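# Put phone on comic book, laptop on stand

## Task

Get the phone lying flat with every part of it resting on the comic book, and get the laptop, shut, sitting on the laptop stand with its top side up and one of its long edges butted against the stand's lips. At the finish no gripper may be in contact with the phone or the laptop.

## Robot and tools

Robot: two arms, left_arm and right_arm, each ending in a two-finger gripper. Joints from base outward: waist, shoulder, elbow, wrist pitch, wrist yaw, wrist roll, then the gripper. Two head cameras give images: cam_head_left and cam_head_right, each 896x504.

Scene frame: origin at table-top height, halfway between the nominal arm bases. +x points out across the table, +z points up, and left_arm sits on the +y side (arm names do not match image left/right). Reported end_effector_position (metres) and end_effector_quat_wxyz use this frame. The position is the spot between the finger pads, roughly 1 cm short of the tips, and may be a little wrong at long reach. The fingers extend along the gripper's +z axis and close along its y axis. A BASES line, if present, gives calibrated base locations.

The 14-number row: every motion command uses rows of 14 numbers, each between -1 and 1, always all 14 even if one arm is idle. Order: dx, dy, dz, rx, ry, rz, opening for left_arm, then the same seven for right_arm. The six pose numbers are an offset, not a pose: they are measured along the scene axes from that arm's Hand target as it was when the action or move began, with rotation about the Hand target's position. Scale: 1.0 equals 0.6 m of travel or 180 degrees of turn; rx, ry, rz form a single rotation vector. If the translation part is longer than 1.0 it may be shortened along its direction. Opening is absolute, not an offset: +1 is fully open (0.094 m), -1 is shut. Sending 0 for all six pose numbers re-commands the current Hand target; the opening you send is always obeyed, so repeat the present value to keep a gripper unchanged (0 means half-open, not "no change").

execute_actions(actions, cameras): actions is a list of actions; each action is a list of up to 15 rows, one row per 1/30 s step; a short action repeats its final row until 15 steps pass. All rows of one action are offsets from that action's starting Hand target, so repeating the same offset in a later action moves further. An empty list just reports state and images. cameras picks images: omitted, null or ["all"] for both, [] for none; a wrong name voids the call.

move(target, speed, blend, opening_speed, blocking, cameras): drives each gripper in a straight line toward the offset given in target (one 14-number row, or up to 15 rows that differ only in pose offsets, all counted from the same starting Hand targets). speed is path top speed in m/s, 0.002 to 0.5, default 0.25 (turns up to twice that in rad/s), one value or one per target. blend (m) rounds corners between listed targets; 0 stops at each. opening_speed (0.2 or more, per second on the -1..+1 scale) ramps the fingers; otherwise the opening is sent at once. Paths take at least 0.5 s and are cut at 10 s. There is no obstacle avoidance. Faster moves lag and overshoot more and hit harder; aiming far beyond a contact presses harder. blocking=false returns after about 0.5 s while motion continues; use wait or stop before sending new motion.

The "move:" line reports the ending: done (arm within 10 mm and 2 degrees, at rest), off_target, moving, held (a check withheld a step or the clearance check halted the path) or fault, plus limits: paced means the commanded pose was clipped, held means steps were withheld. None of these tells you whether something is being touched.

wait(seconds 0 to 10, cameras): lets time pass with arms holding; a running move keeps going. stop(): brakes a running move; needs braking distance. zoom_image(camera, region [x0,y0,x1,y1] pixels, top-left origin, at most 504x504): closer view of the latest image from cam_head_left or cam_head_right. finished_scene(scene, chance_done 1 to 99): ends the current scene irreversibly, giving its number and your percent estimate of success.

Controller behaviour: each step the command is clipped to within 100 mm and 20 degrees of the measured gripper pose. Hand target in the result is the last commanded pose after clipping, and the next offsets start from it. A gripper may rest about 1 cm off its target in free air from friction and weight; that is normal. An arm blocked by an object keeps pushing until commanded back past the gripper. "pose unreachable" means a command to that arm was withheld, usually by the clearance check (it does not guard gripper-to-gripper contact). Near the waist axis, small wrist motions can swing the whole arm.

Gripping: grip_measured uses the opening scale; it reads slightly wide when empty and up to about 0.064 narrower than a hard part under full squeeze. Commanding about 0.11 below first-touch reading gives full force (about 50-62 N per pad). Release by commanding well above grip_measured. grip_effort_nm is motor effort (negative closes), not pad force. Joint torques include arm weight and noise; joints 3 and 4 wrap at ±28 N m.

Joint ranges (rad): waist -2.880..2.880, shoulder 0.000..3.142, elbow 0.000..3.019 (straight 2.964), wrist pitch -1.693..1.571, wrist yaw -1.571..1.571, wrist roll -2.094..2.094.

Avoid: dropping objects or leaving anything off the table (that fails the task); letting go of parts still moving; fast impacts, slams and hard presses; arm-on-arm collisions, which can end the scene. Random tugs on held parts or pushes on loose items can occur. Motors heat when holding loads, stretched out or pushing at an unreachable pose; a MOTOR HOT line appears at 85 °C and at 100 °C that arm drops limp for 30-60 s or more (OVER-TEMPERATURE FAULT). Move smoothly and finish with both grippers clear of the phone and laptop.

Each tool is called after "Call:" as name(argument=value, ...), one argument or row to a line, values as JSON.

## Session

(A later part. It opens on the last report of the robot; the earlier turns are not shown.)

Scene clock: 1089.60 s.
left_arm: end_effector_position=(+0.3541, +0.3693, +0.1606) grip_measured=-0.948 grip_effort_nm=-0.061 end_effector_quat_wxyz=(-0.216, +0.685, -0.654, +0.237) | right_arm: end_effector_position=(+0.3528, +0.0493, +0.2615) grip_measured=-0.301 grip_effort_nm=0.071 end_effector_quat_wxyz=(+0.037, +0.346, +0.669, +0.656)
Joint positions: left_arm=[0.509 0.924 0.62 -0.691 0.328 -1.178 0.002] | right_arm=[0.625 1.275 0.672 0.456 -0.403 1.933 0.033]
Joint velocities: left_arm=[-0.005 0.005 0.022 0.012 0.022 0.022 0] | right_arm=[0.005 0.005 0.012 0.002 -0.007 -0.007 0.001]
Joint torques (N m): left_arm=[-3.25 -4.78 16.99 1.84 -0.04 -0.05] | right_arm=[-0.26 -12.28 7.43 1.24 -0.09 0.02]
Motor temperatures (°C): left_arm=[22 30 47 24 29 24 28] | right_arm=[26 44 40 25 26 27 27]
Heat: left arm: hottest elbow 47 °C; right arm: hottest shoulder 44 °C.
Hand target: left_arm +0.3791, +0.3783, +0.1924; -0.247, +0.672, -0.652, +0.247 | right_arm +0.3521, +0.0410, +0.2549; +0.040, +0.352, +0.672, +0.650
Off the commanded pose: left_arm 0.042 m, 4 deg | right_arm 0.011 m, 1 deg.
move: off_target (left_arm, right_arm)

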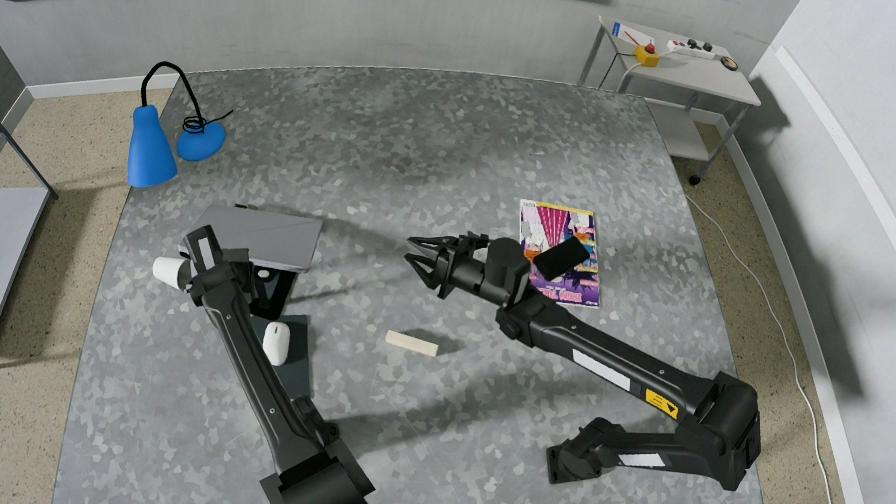

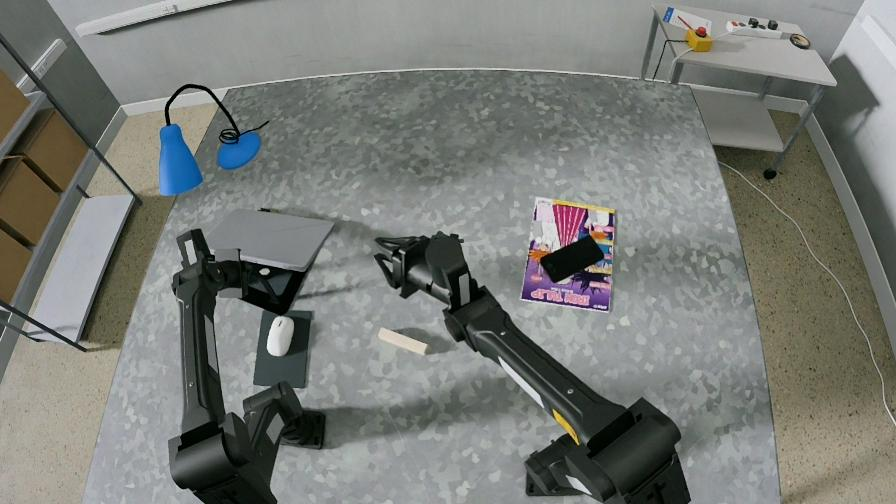

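Call:
zoom_image(
  camera="cam_head_right",
  region=[190, 220, 300, 300],
)

Scaled by 4.582.

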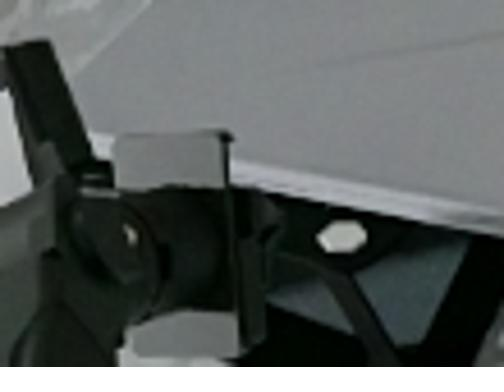

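Call:
move(
  target=[0.06, -0.01, 0.0, 0,0,0, -0.95, 0,0,0,0,0,0,-0.3],
  speed=0.05,
)

Call:
zoom_image(
  camera="cam_head_left",
  region=[150, 190, 350, 330],
)

Scene clock: 1094.97 s.
left_arm: end_effector_position=(+0.3862, +0.3635, +0.1583) grip_measured=-0.948 grip_effort_nm=-0.061 end_effector_quat_wxyz=(-0.215, +0.686, -0.655, +0.234) | right_arm: end_effector_position=(+0.3528, +0.0493, +0.2615) grip_measured=-0.301 grip_effort_nm=0.061 end_effector_quat_wxyz=(+0.037, +0.346, +0.669, +0.656)
Joint positions: left_arm=[0.43 1.012 0.663 -0.632 0.28 -1.244 0.002] | right_arm=[0.625 1.275 0.672 0.456 -0.403 1.933 0.033]
Joint velocities: left_arm=[0.005 0.015 -0.002 0.002 0.037 0.007 0] | right_arm=[-0.005 -0.015 0.002 0.012 0.022 -0.066 0]
Joint torques (N m): left_arm=[-3.14 -6.77 17.18 1.85 -0.06 -0.01] | right_arm=[-0.26 -12.22 7.43 1.25 -0.09 0.02]
Motor temperatures (°C): left_arm=[22 30 48 24 29 24 28] | right_arm=[26 44 40 25 26 27 27]
Heat: left arm: hottest elbow 48 °C; right arm: hottest shoulder 44 °C.
Hand target: left_arm +0.4151, +0.3717, +0.1925; -0.248, +0.672, -0.652, +0.247 | right_arm +0.3521, +0.0410, +0.2549; +0.040, +0.352, +0.672, +0.650
Off the commanded pose: left_arm 0.046 m, 4 deg | right_arm 0.011 m, 1 deg.
move: off_target (left_arm, right_arm)

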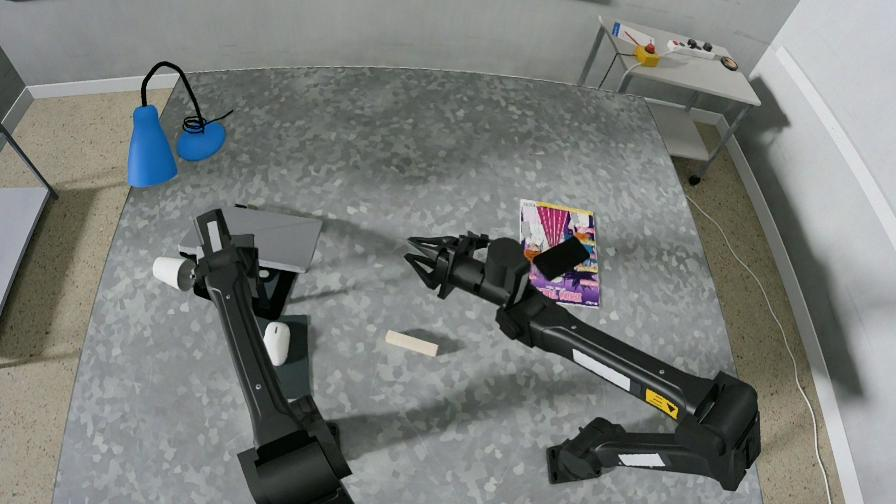

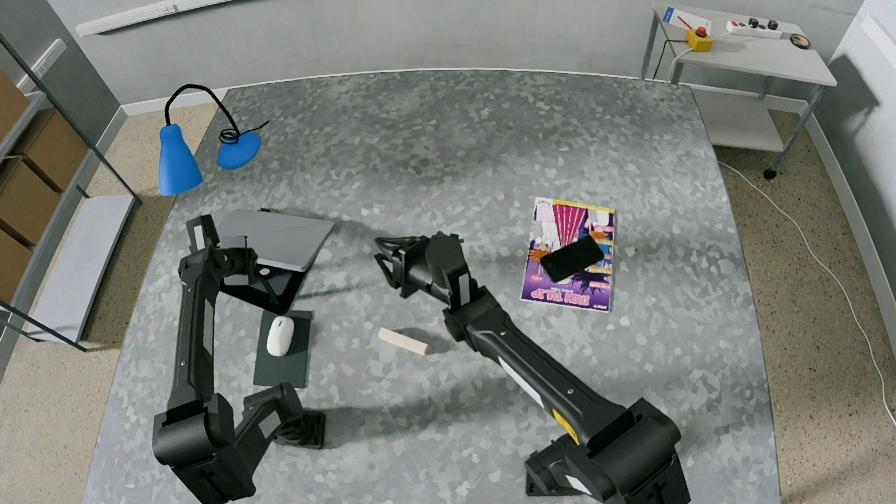

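Scaled by 2.520.

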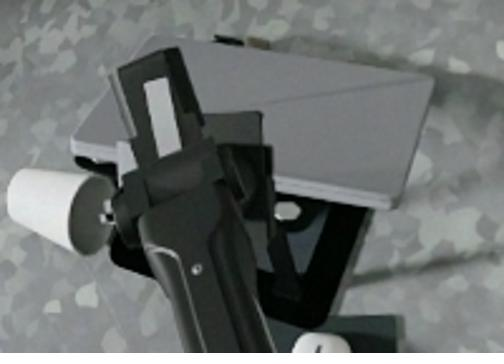

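Call:
move(
  target=[-0.06, 0.0, -0.03, 0,0,0, -0.95, 0,0,0,0,0,0,-0.3],
  speed=0.06,
)

Call:
zoom_image(
  camera="cam_head_right",
  region=[190, 220, 300, 300],
)

Scene clock: 1104.23 s.
left_arm: end_effector_position=(+0.3806, +0.3676, +0.1714) grip_measured=-0.948 grip_effort_nm=-0.061 end_effector_quat_wxyz=(-0.235, +0.675, -0.654, +0.245) | right_arm: end_effector_position=(+0.3528, +0.0493, +0.2615) grip_measured=-0.301 grip_effort_nm=0.066 end_effector_quat_wxyz=(+0.037, +0.346, +0.669, +0.656)
Joint positions: left_arm=[0.459 0.965 0.653 -0.627 0.307 -1.216 0.002] | right_arm=[0.625 1.275 0.672 0.456 -0.403 1.933 0.033]
Joint velocities: left_arm=[-0.015 -0.005 -0.012 -0.007 -0.051 0.022 0] | right_arm=[-0.005 -0.015 -0.002 0.002 -0.051 -0.022 -0.001]
Joint torques (N m): left_arm=[-0.03 -7.06 9.77 1.84 0.2 0.15] | right_arm=[-0.38 -12.22 7.43 1.25 -0.1 0.02]
Motor temperatures (°C): left_arm=[22 29 48 24 29 24 28] | right_arm=[26 43 40 25 25 27 27]
Heat: left arm: hottest elbow 48 °C; right arm: hottest shoulder 43 °C.
Hand target: left_arm +0.3789, +0.3722, +0.1745; -0.248, +0.672, -0.652, +0.247 | right_arm +0.3521, +0.0410, +0.2549; +0.040, +0.352, +0.672, +0.650
Off the commanded pose: left_arm 0.005 m, 2 deg | right_arm 0.011 m, 1 deg.
move: off_target (right_arm)

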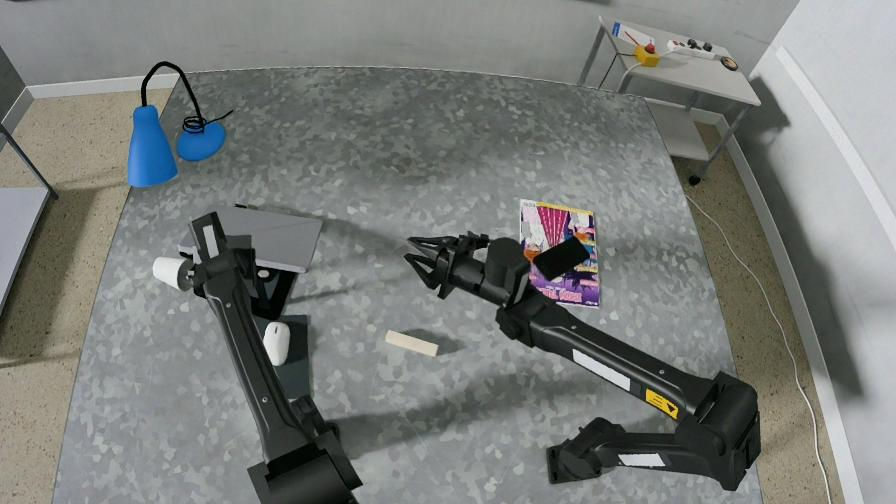

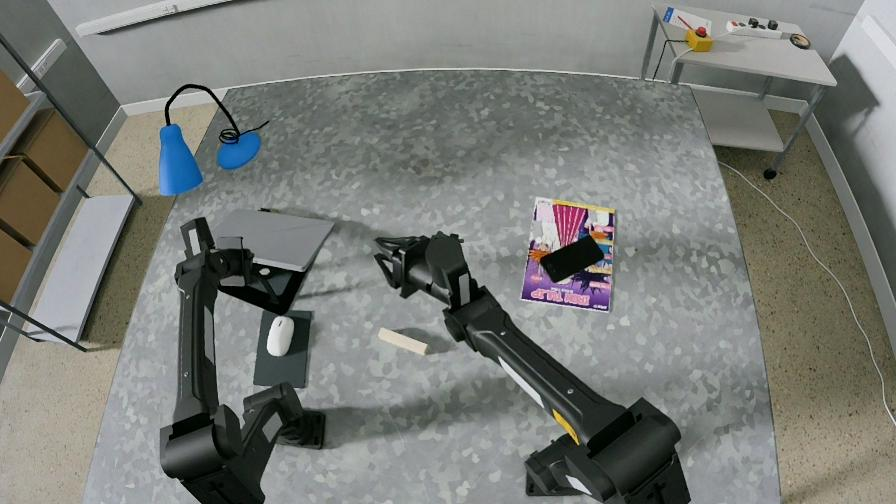

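Scaled by 4.582.

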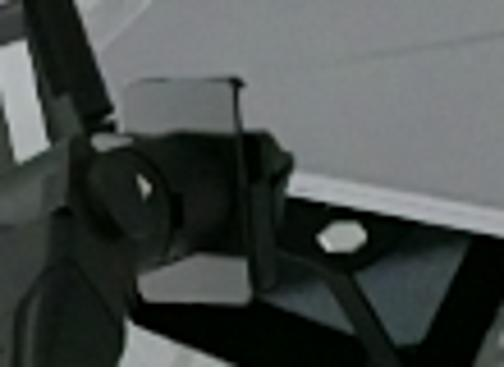

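Call:
move(
  target=[-0.075, 0.0, -0.04, 0,0,0, -0.95, 0,0,0,0,0,0,-0.3],
  speed=0.06,
  cameras=[],
)

Scene clock: 1108.27 s.
left_arm: end_effector_position=(+0.3403, +0.3712, +0.1563) grip_measured=-0.948 grip_effort_nm=-0.061 end_effector_quat_wxyz=(-0.249, +0.670, -0.653, +0.251) | right_arm: end_effector_position=(+0.3528, +0.0493, +0.2615) grip_measured=-0.301 grip_effort_nm=0.066 end_effector_quat_wxyz=(+0.037, +0.346, +0.669, +0.656)
Joint positions: left_arm=[0.555 0.855 0.547 -0.627 0.367 -1.134 0.002] | right_arm=[0.625 1.275 0.672 0.456 -0.403 1.933 0.033]
Joint velocities: left_arm=[-0.005 -0.005 0.002 -0.007 0.022 0.007 0] | right_arm=[0.005 -0.015 0.007 0.007 -0.051 -0.066 -0.001]
Joint torques (N m): left_arm=[-0.62 -5.19 9.48 1.21 0.15 0.18] | right_arm=[-0.38 -12.16 7.43 1.25 -0.1 0.02]
Motor temperatures (°C): left_arm=[22 29 48 24 29 24 28] | right_arm=[26 43 41 25 25 27 27]
Heat: left arm: hottest elbow 48 °C; right arm: hottest shoulder 43 °C.
Hand target: left_arm +0.3338, +0.3728, +0.1506; -0.247, +0.672, -0.653, +0.247 | right_arm +0.3521, +0.0410, +0.2549; +0.040, +0.352, +0.672, +0.650
Off the commanded pose: left_arm 0.009 m, 1 deg | right_arm 0.011 m, 1 deg.
move: off_target (right_arm)
No camera images: "cameras" was empty.

Call:
move(
  target=[0.085, -0.008, 0.01, 0,0,0, -0.95, 0,0,0,0,0,0,-0.3],
  speed=0.05,
)

Call:
zoom_image(
  camera="cam_head_right",
  region=[190, 200, 350, 300],
)

Call:
zoom_image(
  camera="cam_head_left",
  region=[170, 190, 330, 290],
)

Scene clock: 1112.97 s.
left_arm: end_effector_position=(+0.3683, +0.3620, +0.1414) grip_measured=-0.949 grip_effort_nm=-0.051 end_effector_quat_wxyz=(-0.237, +0.676, -0.654, +0.244) | right_arm: end_effector_position=(+0.3528, +0.0493, +0.2615) grip_measured=-0.301 grip_effort_nm=0.071 end_effector_quat_wxyz=(+0.037, +0.346, +0.669, +0.656)
Joint positions: left_arm=[0.46 0.954 0.563 -0.544 0.305 -1.216 0.002] | right_arm=[0.625 1.275 0.672 0.456 -0.403 1.933 0.033]
Joint velocities: left_arm=[-0.005 -0.015 0.007 -0.002 -0.037 -0.022 0] | right_arm=[-0.015 -0.005 0.012 0.007 -0.007 -0.066 0.001]
Joint torques (N m): left_arm=[-2.02 -4.19 14.97 1.68 -0.2 -0.01] | right_arm=[-0.38 -12.22 7.42 1.26 -0.1 0.02]
Motor temperatures (°C): left_arm=[22 29 47 24 29 24 28] | right_arm=[26 43 41 25 25 27 27]
Heat: left arm: hottest elbow 47 °C; right arm: hottest shoulder 43 °C.
Hand target: left_arm +0.3847, +0.3672, +0.1566; -0.248, +0.672, -0.652, +0.247 | right_arm +0.3521, +0.0410, +0.2549; +0.040, +0.352, +0.672, +0.650
Off the commanded pose: left_arm 0.023 m, 1 deg | right_arm 0.011 m, 1 deg.
move: off_target (left_arm, right_arm)

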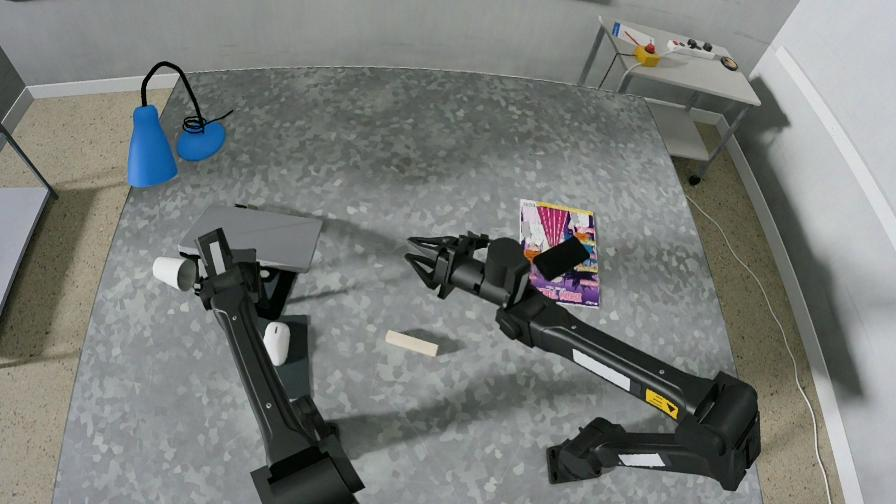

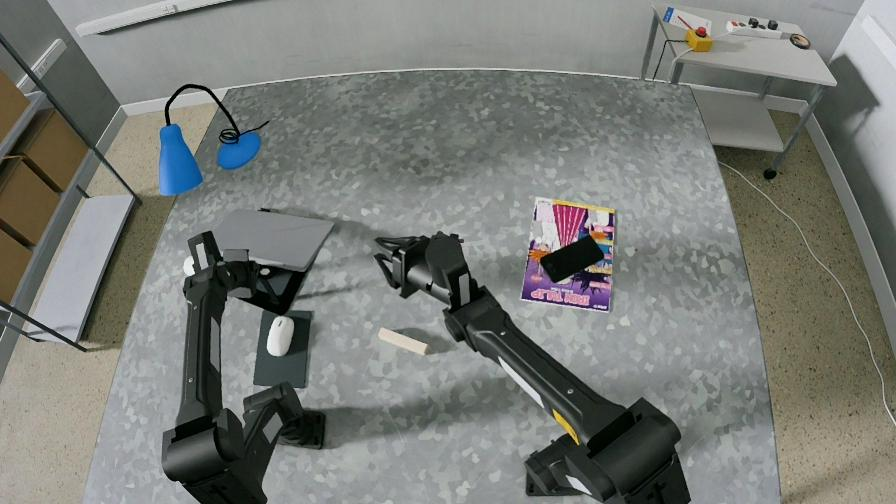

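Scaled by 3.150.

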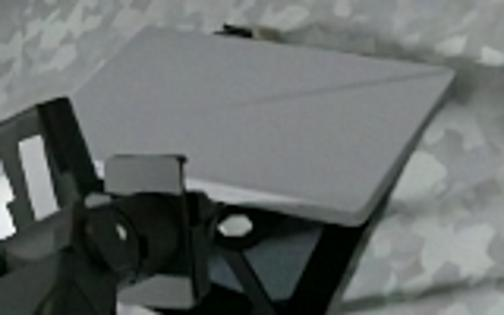

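Scaled by 3.150.

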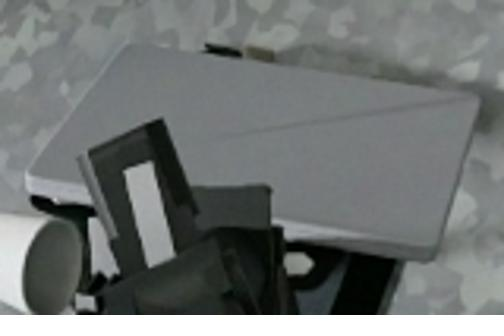

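Call:
move(
  target=[0.05, -0.005, 0.012, 0,0,0, -0.95, 0,0,0,0,0,0,-0.3],
  speed=0.05,
)

Call:
zoom_image(
  camera="cam_head_right",
  region=[190, 200, 350, 300],
)

Call:
zoom_image(
  camera="cam_head_left",
  region=[170, 190, 330, 290],
)

Scene clock: 1116.63 s.
left_arm: end_effector_position=(+0.3840, +0.3565, +0.1331) grip_measured=-0.949 grip_effort_nm=-0.051 end_effector_quat_wxyz=(-0.219, +0.685, -0.654, +0.234) | right_arm: end_effector_position=(+0.3528, +0.0493, +0.2615) grip_measured=-0.301 grip_effort_nm=0.061 end_effector_quat_wxyz=(+0.037, +0.346, +0.669, +0.656)
Joint positions: left_arm=[0.409 1.025 0.597 -0.541 0.265 -1.263 0.002] | right_arm=[0.625 1.275 0.672 0.456 -0.403 1.933 0.033]
Joint velocities: left_arm=[-0.015 -0.015 -0.007 0.007 -0.022 0.022 -0.001] | right_arm=[-0.015 -0.015 -0.002 0.007 0.066 0.022 0]
Joint torques (N m): left_arm=[-3.08 -5.48 16.84 1.99 0 -0.03] | right_arm=[-0.26 -12.16 7.46 1.22 -0.1 0.02]
Motor temperatures (°C): left_arm=[22 29 47 24 29 24 28] | right_arm=[26 43 41 25 25 27 27]
Heat: left arm: hottest elbow 47 °C; right arm: hottest shoulder 43 °C.
Hand target: left_arm +0.4147, +0.3638, +0.1639; -0.248, +0.672, -0.652, +0.248 | right_arm +0.3521, +0.0410, +0.2549; +0.040, +0.352, +0.672, +0.650
Off the commanded pose: left_arm 0.044 m, 4 deg | right_arm 0.011 m, 1 deg.
move: off_target (left_arm, right_arm)

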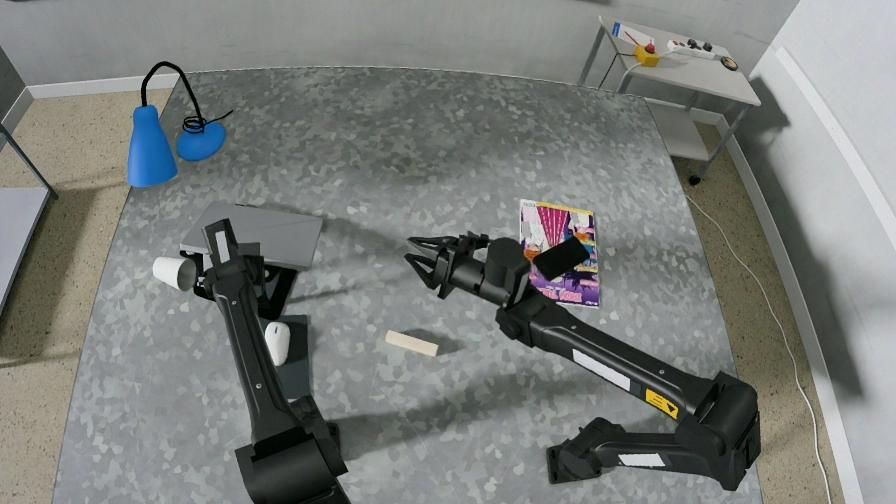

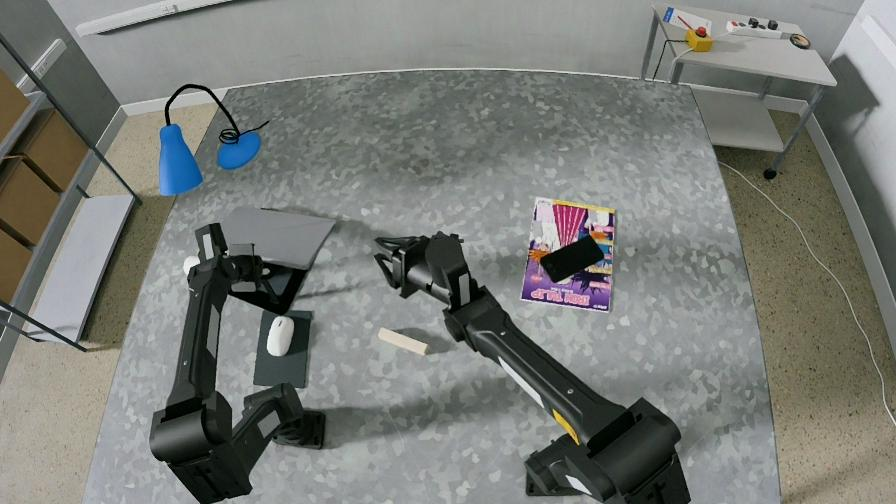

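Scaled by 3.150.

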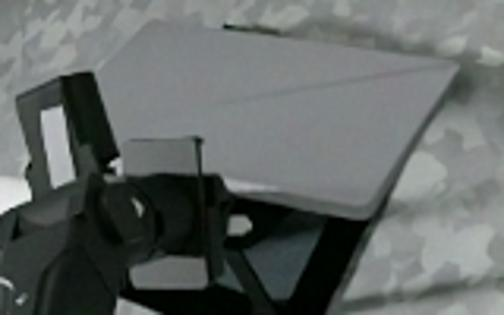

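Scaled by 3.150.

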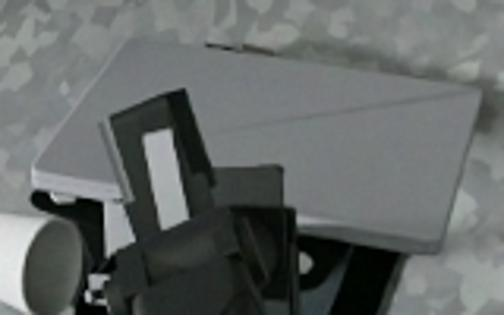

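Call:
move(
  target=[0.025, 0.0, 0.008, 0,0,0, -0.95, 0,0,0,0,0,0,-0.3],
  speed=0.04,
)

Call:
zoom_image(
  camera="cam_head_right",
  region=[190, 200, 350, 300],
)

Call:
zoom_image(
  camera="cam_head_left",
  region=[170, 190, 330, 290],
)

Scene clock: 1119.77 s.
left_arm: end_effector_position=(+0.3890, +0.3588, +0.1336) grip_measured=-0.949 grip_effort_nm=-0.032 end_effector_quat_wxyz=(-0.217, +0.691, -0.651, +0.226) | right_arm: end_effector_position=(+0.3528, +0.0493, +0.2615) grip_measured=-0.301 grip_effort_nm=0.066 end_effector_quat_wxyz=(+0.037, +0.346, +0.669, +0.656)
Joint positions: left_arm=[0.399 1.044 0.615 -0.546 0.245 -1.278 0.002] | right_arm=[0.625 1.275 0.672 0.456 -0.403 1.933 0.033]
Joint velocities: left_arm=[-0.005 -0.005 -0.012 -0.012 -0.051 -0.037 0] | right_arm=[-0.005 -0.015 -0.002 -0.022 -0.037 0.022 0]
Joint torques (N m): left_arm=[-3.31 -4.54 18.21 2.22 0.25 -0.04] | right_arm=[-0.32 -12.22 7.43 1.25 -0.1 0.02]
Motor temperatures (°C): left_arm=[22 29 48 24 29 24 28] | right_arm=[26 43 41 25 25 27 27]
Heat: left arm: hottest elbow 48 °C; right arm: hottest shoulder 43 °C.
Hand target: left_arm +0.4297, +0.3636, +0.1685; -0.248, +0.672, -0.652, +0.248 | right_arm +0.3521, +0.0410, +0.2549; +0.040, +0.352, +0.672, +0.650
Off the commanded pose: left_arm 0.054 m, 5 deg | right_arm 0.011 m, 1 deg.
move: off_target (left_arm, right_arm)

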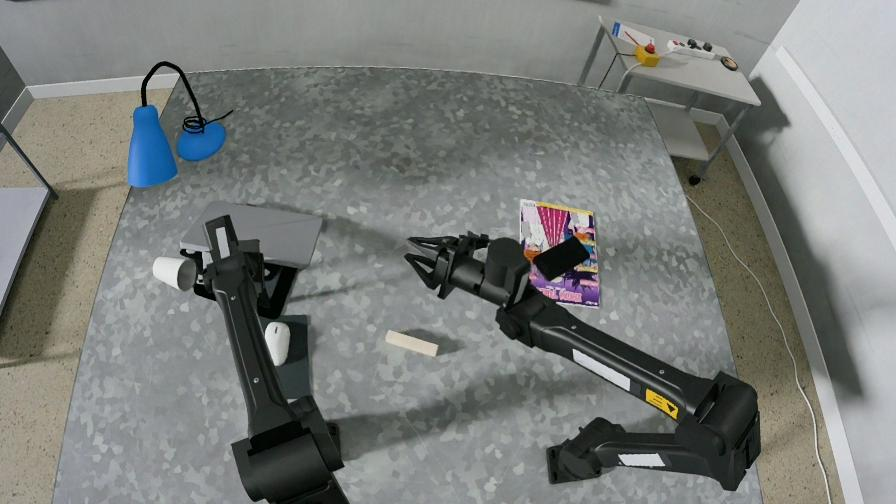

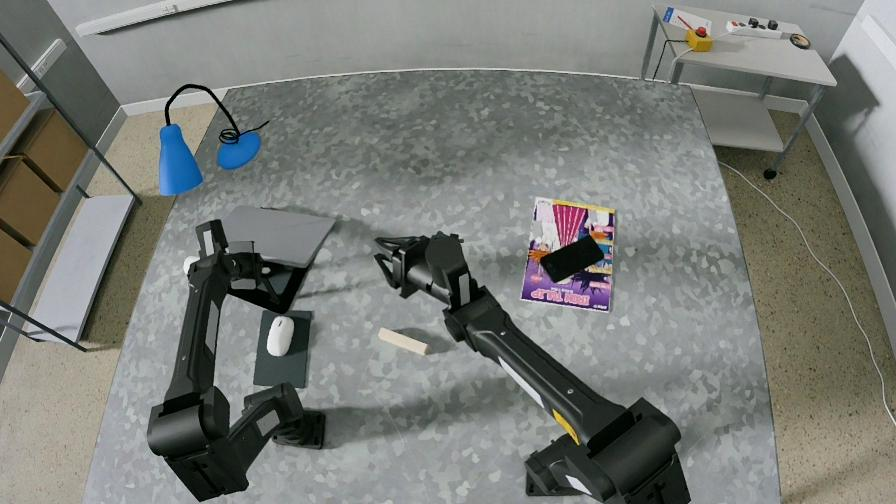

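Scaled by 3.150.

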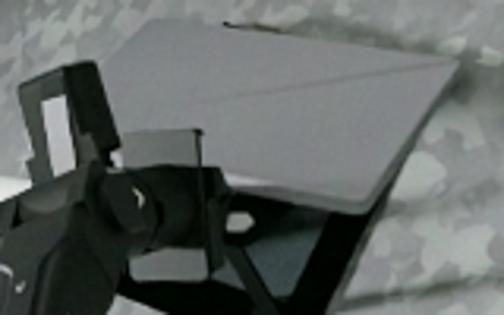

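Scaled by 3.150.

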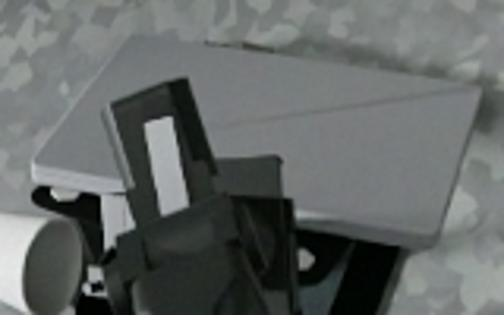

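Call:
move(
  target=[0.025, 0.0, 0.004, 0,0,0, -0.95, 0,0,0,0,0,0,-0.3],
  speed=0.04,
)

Call:
zoom_image(
  camera="cam_head_right",
  region=[190, 200, 350, 320],
)

Call:
zoom_image(
  camera="cam_head_left",
  region=[170, 190, 330, 330],
)

Scene clock: 1123.33 s.
left_arm: end_effector_position=(+0.4004, +0.3571, +0.1341) grip_measured=-0.949 grip_effort_nm=-0.027 end_effector_quat_wxyz=(-0.211, +0.692, -0.652, +0.225) | right_arm: end_effector_position=(+0.3528, +0.0493, +0.2615) grip_measured=-0.301 grip_effort_nm=0.066 end_effector_quat_wxyz=(+0.037, +0.346, +0.669, +0.656)
Joint positions: left_arm=[0.379 1.081 0.644 -0.548 0.237 -1.294 0.002] | right_arm=[0.625 1.275 0.672 0.456 -0.403 1.933 0.033]
Joint velocities: left_arm=[0.005 0.005 -0.002 0.007 0.037 0.022 0.001] | right_arm=[-0.005 0.005 0.017 -0.002 -0.007 -0.051 -0.001]
Joint torques (N m): left_arm=[-3.72 -5.13 18.51 2.58 0.13 -0.03] | right_arm=[-0.38 -12.28 7.42 1.24 -0.09 0.02]
Motor temperatures (°C): left_arm=[22 29 48 24 29 24 28] | right_arm=[26 43 41 25 25 27 27]
Heat: left arm: hottest elbow 48 °C; right arm: hottest shoulder 43 °C.
Hand target: left_arm +0.4448, +0.3633, +0.1710; -0.248, +0.672, -0.652, +0.248 | right_arm +0.3521, +0.0410, +0.2549; +0.040, +0.352, +0.672, +0.650
Off the commanded pose: left_arm 0.058 m, 5 deg | right_arm 0.011 m, 1 deg.
move: off_target (left_arm, right_arm)

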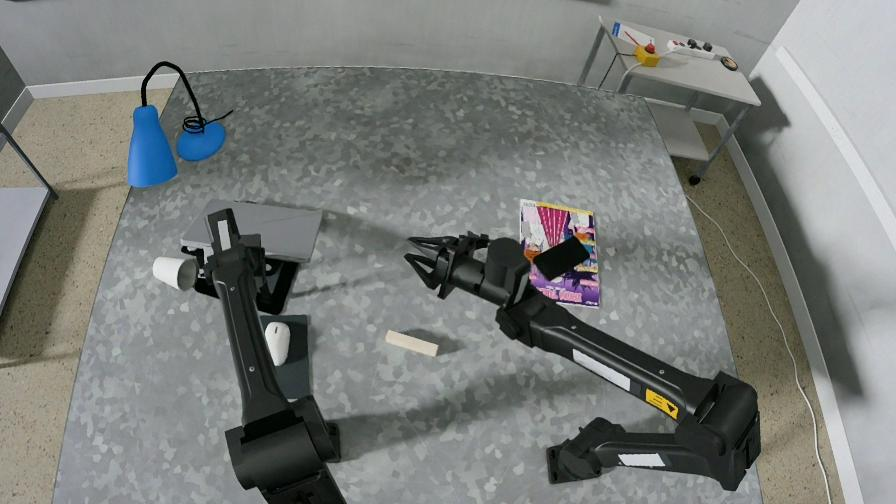

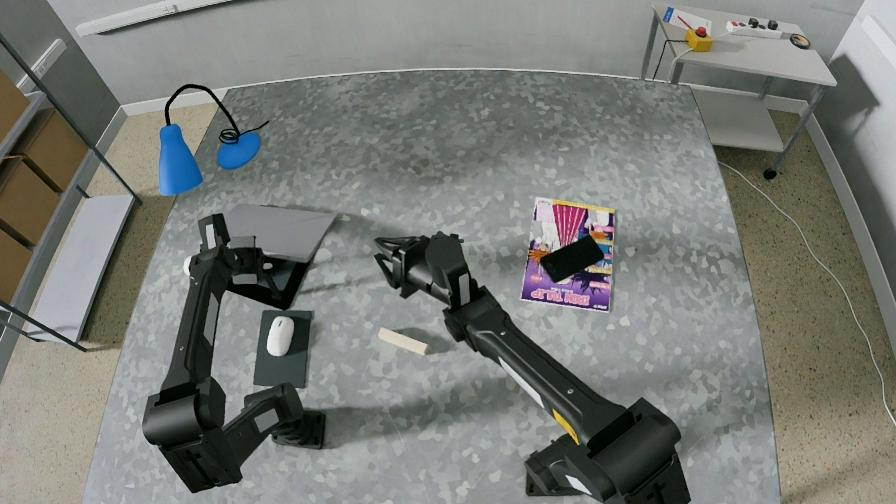

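Scaled by 3.150.

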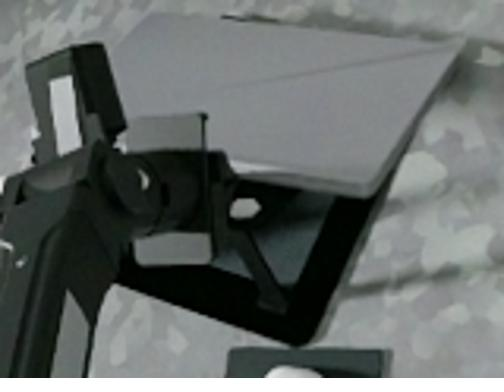

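Scaled by 3.150.

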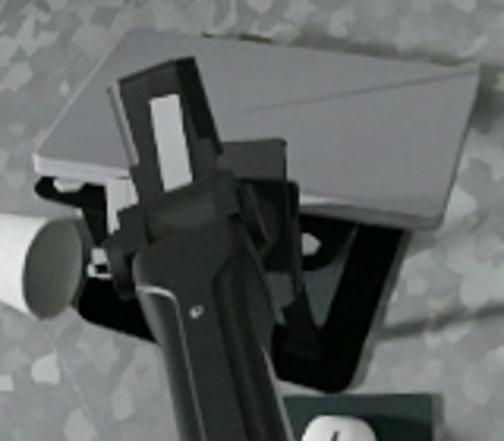

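Call:
move(
  target=[
    [-0.16, 0.0, 0.02, 0,0,0, -0.95, 0,0,0,0,0,0,-0.3],
    [-0.25, 0.0, 0.3, 0,0,0, -0.95, 0,0,0,0,0,0,-0.3],
  ],
  speed=0.1,
)

Call:
zoom_image(
  camera="cam_head_right",
  region=[170, 190, 350, 330],
)

Call:
zoom_image(
  camera="cam_head_left",
  region=[160, 190, 340, 330],
)

Call:
zoom_image(
  camera="cam_head_left",
  region=[200, 190, 330, 240],
)

Call:
zoom_image(
  camera="cam_head_right",
  region=[220, 195, 350, 245],
)

Scene clock: 1133.30 s.
left_arm: end_effector_position=(+0.2925, +0.3586, +0.3138) grip_measured=-0.949 grip_effort_nm=-0.027 end_effector_quat_wxyz=(-0.213, +0.683, -0.655, +0.243) | right_arm: end_effector_position=(+0.3528, +0.0493, +0.2615) grip_measured=-0.301 grip_effort_nm=0.061 end_effector_quat_wxyz=(+0.037, +0.346, +0.669, +0.656)
Joint positions: left_arm=[0.636 0.732 0.942 -1.251 0.41 -1.061 0.002] | right_arm=[0.625 1.275 0.672 0.456 -0.403 1.933 0.033]
Joint velocities: left_arm=[-0.005 -0.015 0.002 0.017 0.022 0.007 -0.002] | right_arm=[-0.005 -0.005 -0.002 0.017 -0.022 -0.007 0]
Joint torques (N m): left_arm=[-0.91 -3.37 17.7 0.83 0.24 0.18] | right_arm=[-0.38 -12.22 7.43 1.25 -0.09 0.02]
Motor temperatures (°C): left_arm=[22 29 50 24 29 24 28] | right_arm=[26 42 41 25 25 26 27]
Heat: left arm: hottest elbow 50 °C; right arm: hottest shoulder 42 °C.
Hand target: left_arm +0.2964, +0.3666, +0.3510; -0.247, +0.672, -0.653, +0.247 | right_arm +0.3521, +0.0410, +0.2549; +0.040, +0.352, +0.672, +0.650
Off the commanded pose: left_arm 0.038 m, 4 deg | right_arm 0.011 m, 1 deg.
move: off_target (left_arm, right_arm)

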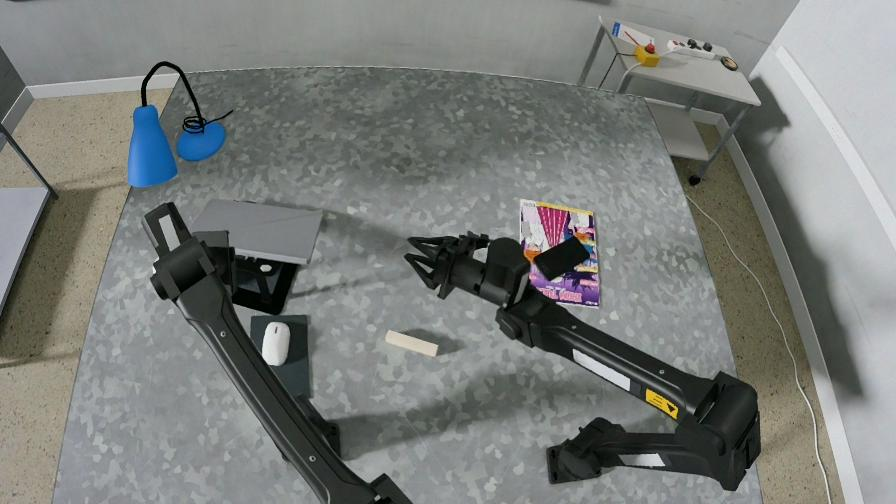

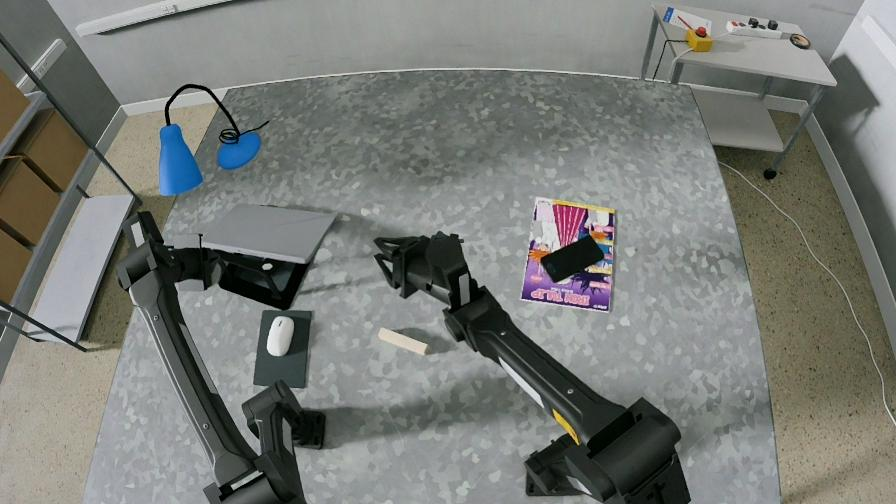

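Scaled by 2.800.

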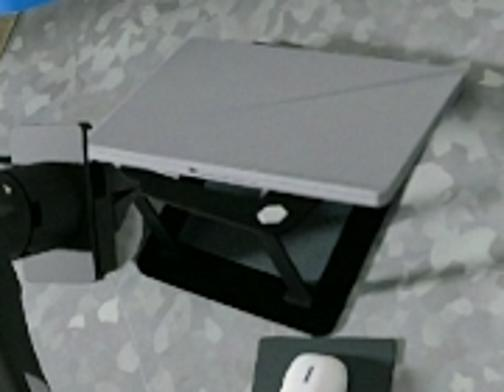

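Scaled by 2.800.

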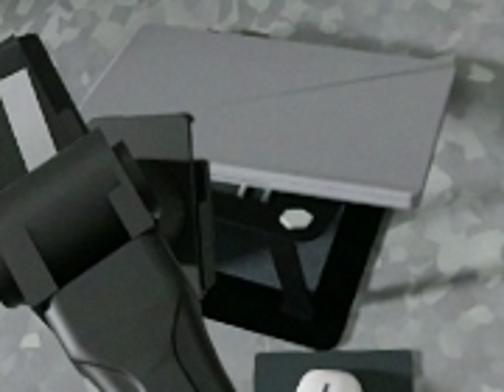

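Scaled by 3.877.

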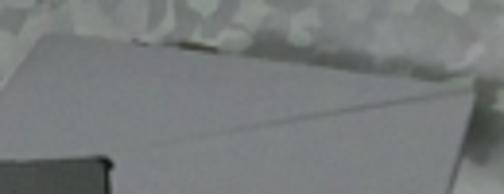

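Scaled by 3.877.

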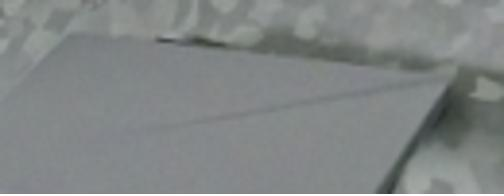

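Call:
move(
  target=[-0.12, -0.25, 0.0, 0,0,0, -0.95, -0.05,-0.4,0.05,0,0,0,-0.3],
  speed=0.15,
)

Call:
zoom_image(
  camera="cam_head_right",
  region=[170, 190, 350, 330],
)

Call:
zoom_image(
  camera="cam_head_left",
  region=[160, 190, 340, 330],
)

Scene clock: 1145.10 s.
left_arm: end_effector_position=(+0.2245, +0.2177, +0.3521) grip_measured=-0.949 grip_effort_nm=-0.027 end_effector_quat_wxyz=(-0.251, +0.673, -0.649, +0.251) | right_arm: end_effector_position=(+0.3193, -0.1959, +0.2779) grip_measured=-0.301 grip_effort_nm=0.066 end_effector_quat_wxyz=(+0.031, +0.355, +0.672, +0.649)
Joint positions: left_arm=[-0.356 0.42 0.942 -1.396 -0.226 -1.851 0.002] | right_arm=[-0.12 0.894 0.527 -0.001 -1.126 1.675 0.033]
Joint velocities: left_arm=[0.005 -0.015 -0.002 -0.007 -0.037 -0.051 0] | right_arm=[-0.005 -0.015 -0.012 -0.007 0.007 -0.007 0]
Joint torques (N m): left_arm=[-2.73 2.14 10.44 1.22 -0.34 -0.05] | right_arm=[-0.26 -6.65 10.11 0.96 -0.26 -0.02]
Motor temperatures (°C): left_arm=[22 28 52 24 29 24 28] | right_arm=[26 42 41 25 25 26 27]
Heat: left arm: hottest elbow 52 °C; right arm: hottest shoulder 42 °C.
Hand target: left_arm +0.2239, +0.2155, +0.3522; -0.248, +0.672, -0.651, +0.250 | right_arm +0.3196, -0.1998, +0.2857; +0.040, +0.351, +0.672, +0.651
Off the commanded pose: left_arm 0.002 m, 1 deg | right_arm 0.008 m, 1 deg.
move: done

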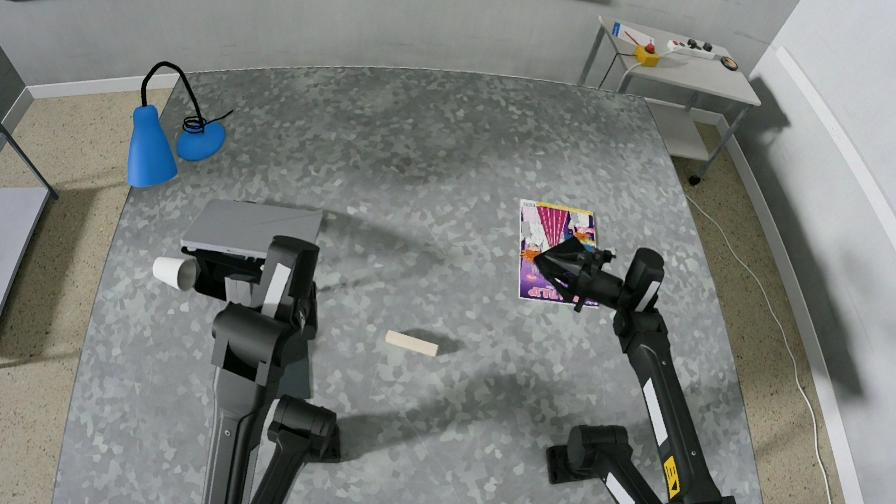

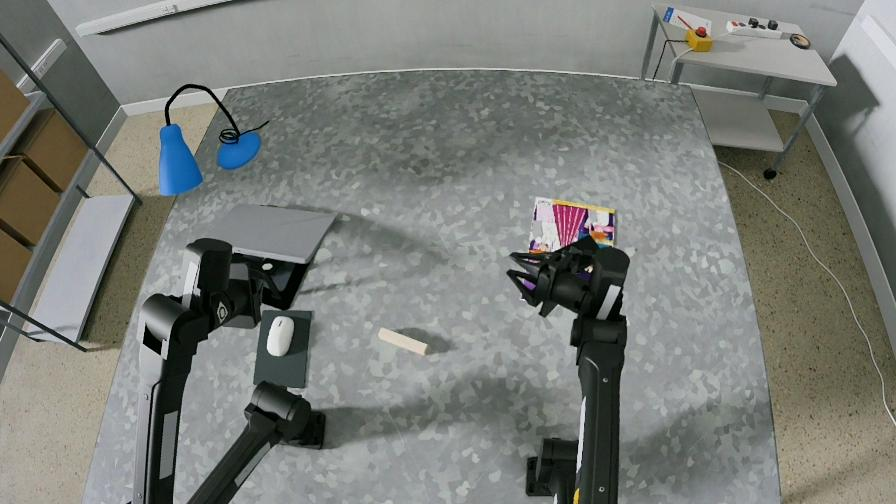

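Scaled by 2.800.

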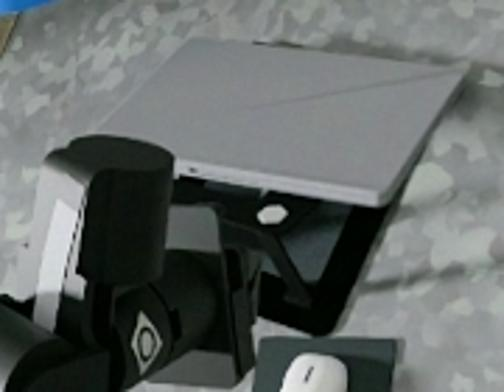

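Scaled by 2.800.

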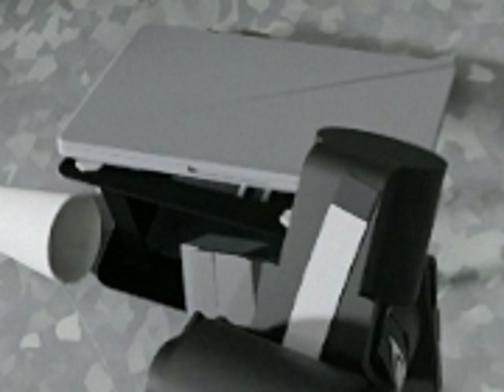

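Call:
move(
  target=[
    [0.14, 0.41, -0.1, 0,0,0, -0.95, 0,0,0,0,0,0,-0.3],
    [0.19, 0.41, -0.32, 0,0,0, -0.95, 0,0,0,0,0,0,-0.3],
  ],
  speed=0.12,
)

Call:
zoom_image(
  camera="cam_head_right",
  region=[150, 190, 330, 330],
)

Call:
zoom_image(
  camera="cam_head_left",
  region=[140, 190, 320, 330],
)

Scene clock: 1164.80 s.
left_arm: end_effector_position=(+0.3330, +0.4644, +0.1637) grip_measured=-0.949 grip_effort_nm=-0.027 end_effector_quat_wxyz=(-0.249, +0.674, -0.652, +0.245) | right_arm: end_effector_position=(+0.3192, -0.1959, +0.2778) grip_measured=-0.301 grip_effort_nm=0.061 end_effector_quat_wxyz=(+0.031, +0.355, +0.672, +0.649)
Joint positions: left_arm=[0.834 1.057 0.693 -0.683 0.507 -0.88 0.002] | right_arm=[-0.12 0.894 0.527 -0.001 -1.126 1.674 0.033]
Joint velocities: left_arm=[-0.005 -0.005 0.002 -0.002 -0.081 0.022 0] | right_arm=[-0.015 -0.005 -0.017 0.012 -0.051 -0.022 0]
Joint torques (N m): left_arm=[-2.9 -6.24 9.83 1.89 0.03 -0.04] | right_arm=[-0.26 -6.65 10.1 0.94 -0.28 0.02]
Motor temperatures (°C): left_arm=[22 28 49 24 29 24 28] | right_arm=[26 40 43 25 25 26 27]
Heat: left arm: hottest elbow 49 °C; right arm: hottest elbow 43 °C.
Hand target: left_arm +0.3370, +0.4615, +0.1591; -0.247, +0.672, -0.653, +0.246 | right_arm +0.3196, -0.1998, +0.2857; +0.040, +0.351, +0.672, +0.651
Off the commanded pose: left_arm 0.007 m, 1 deg | right_arm 0.009 m, 1 deg.
move: done

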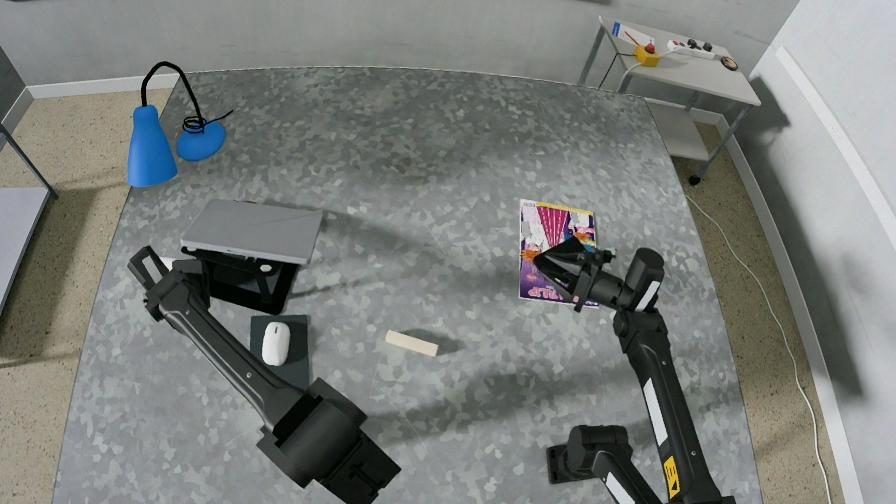

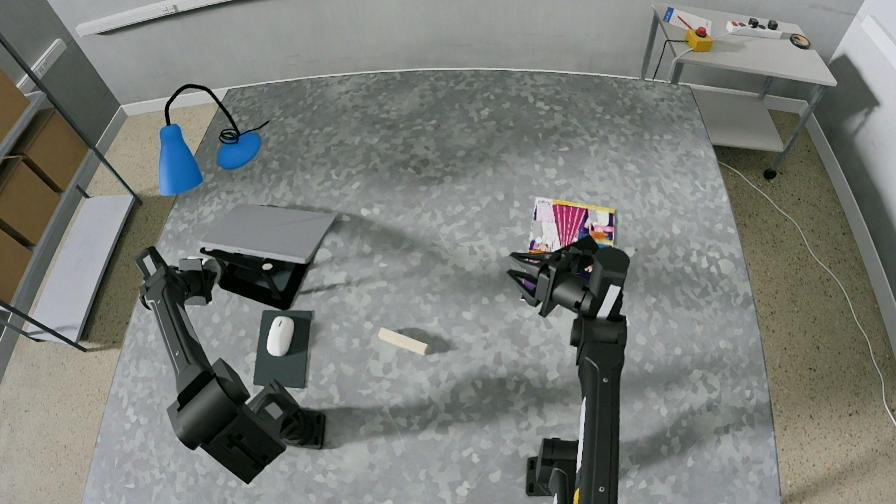

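Scaled by 2.800.

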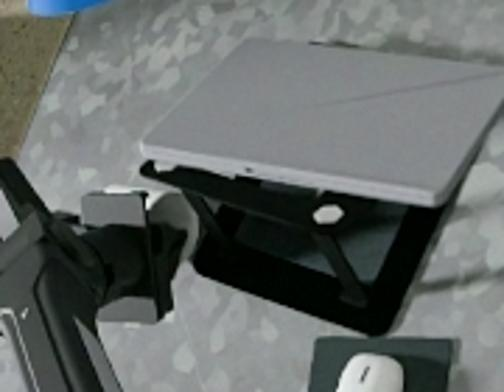

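Scaled by 2.800.

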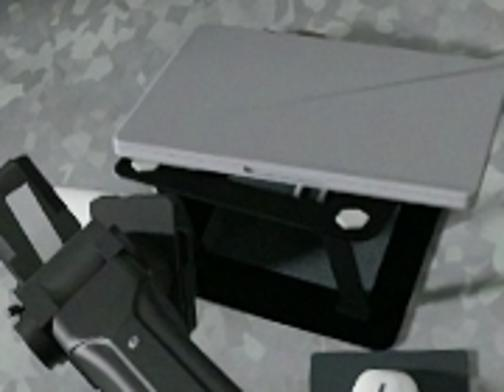

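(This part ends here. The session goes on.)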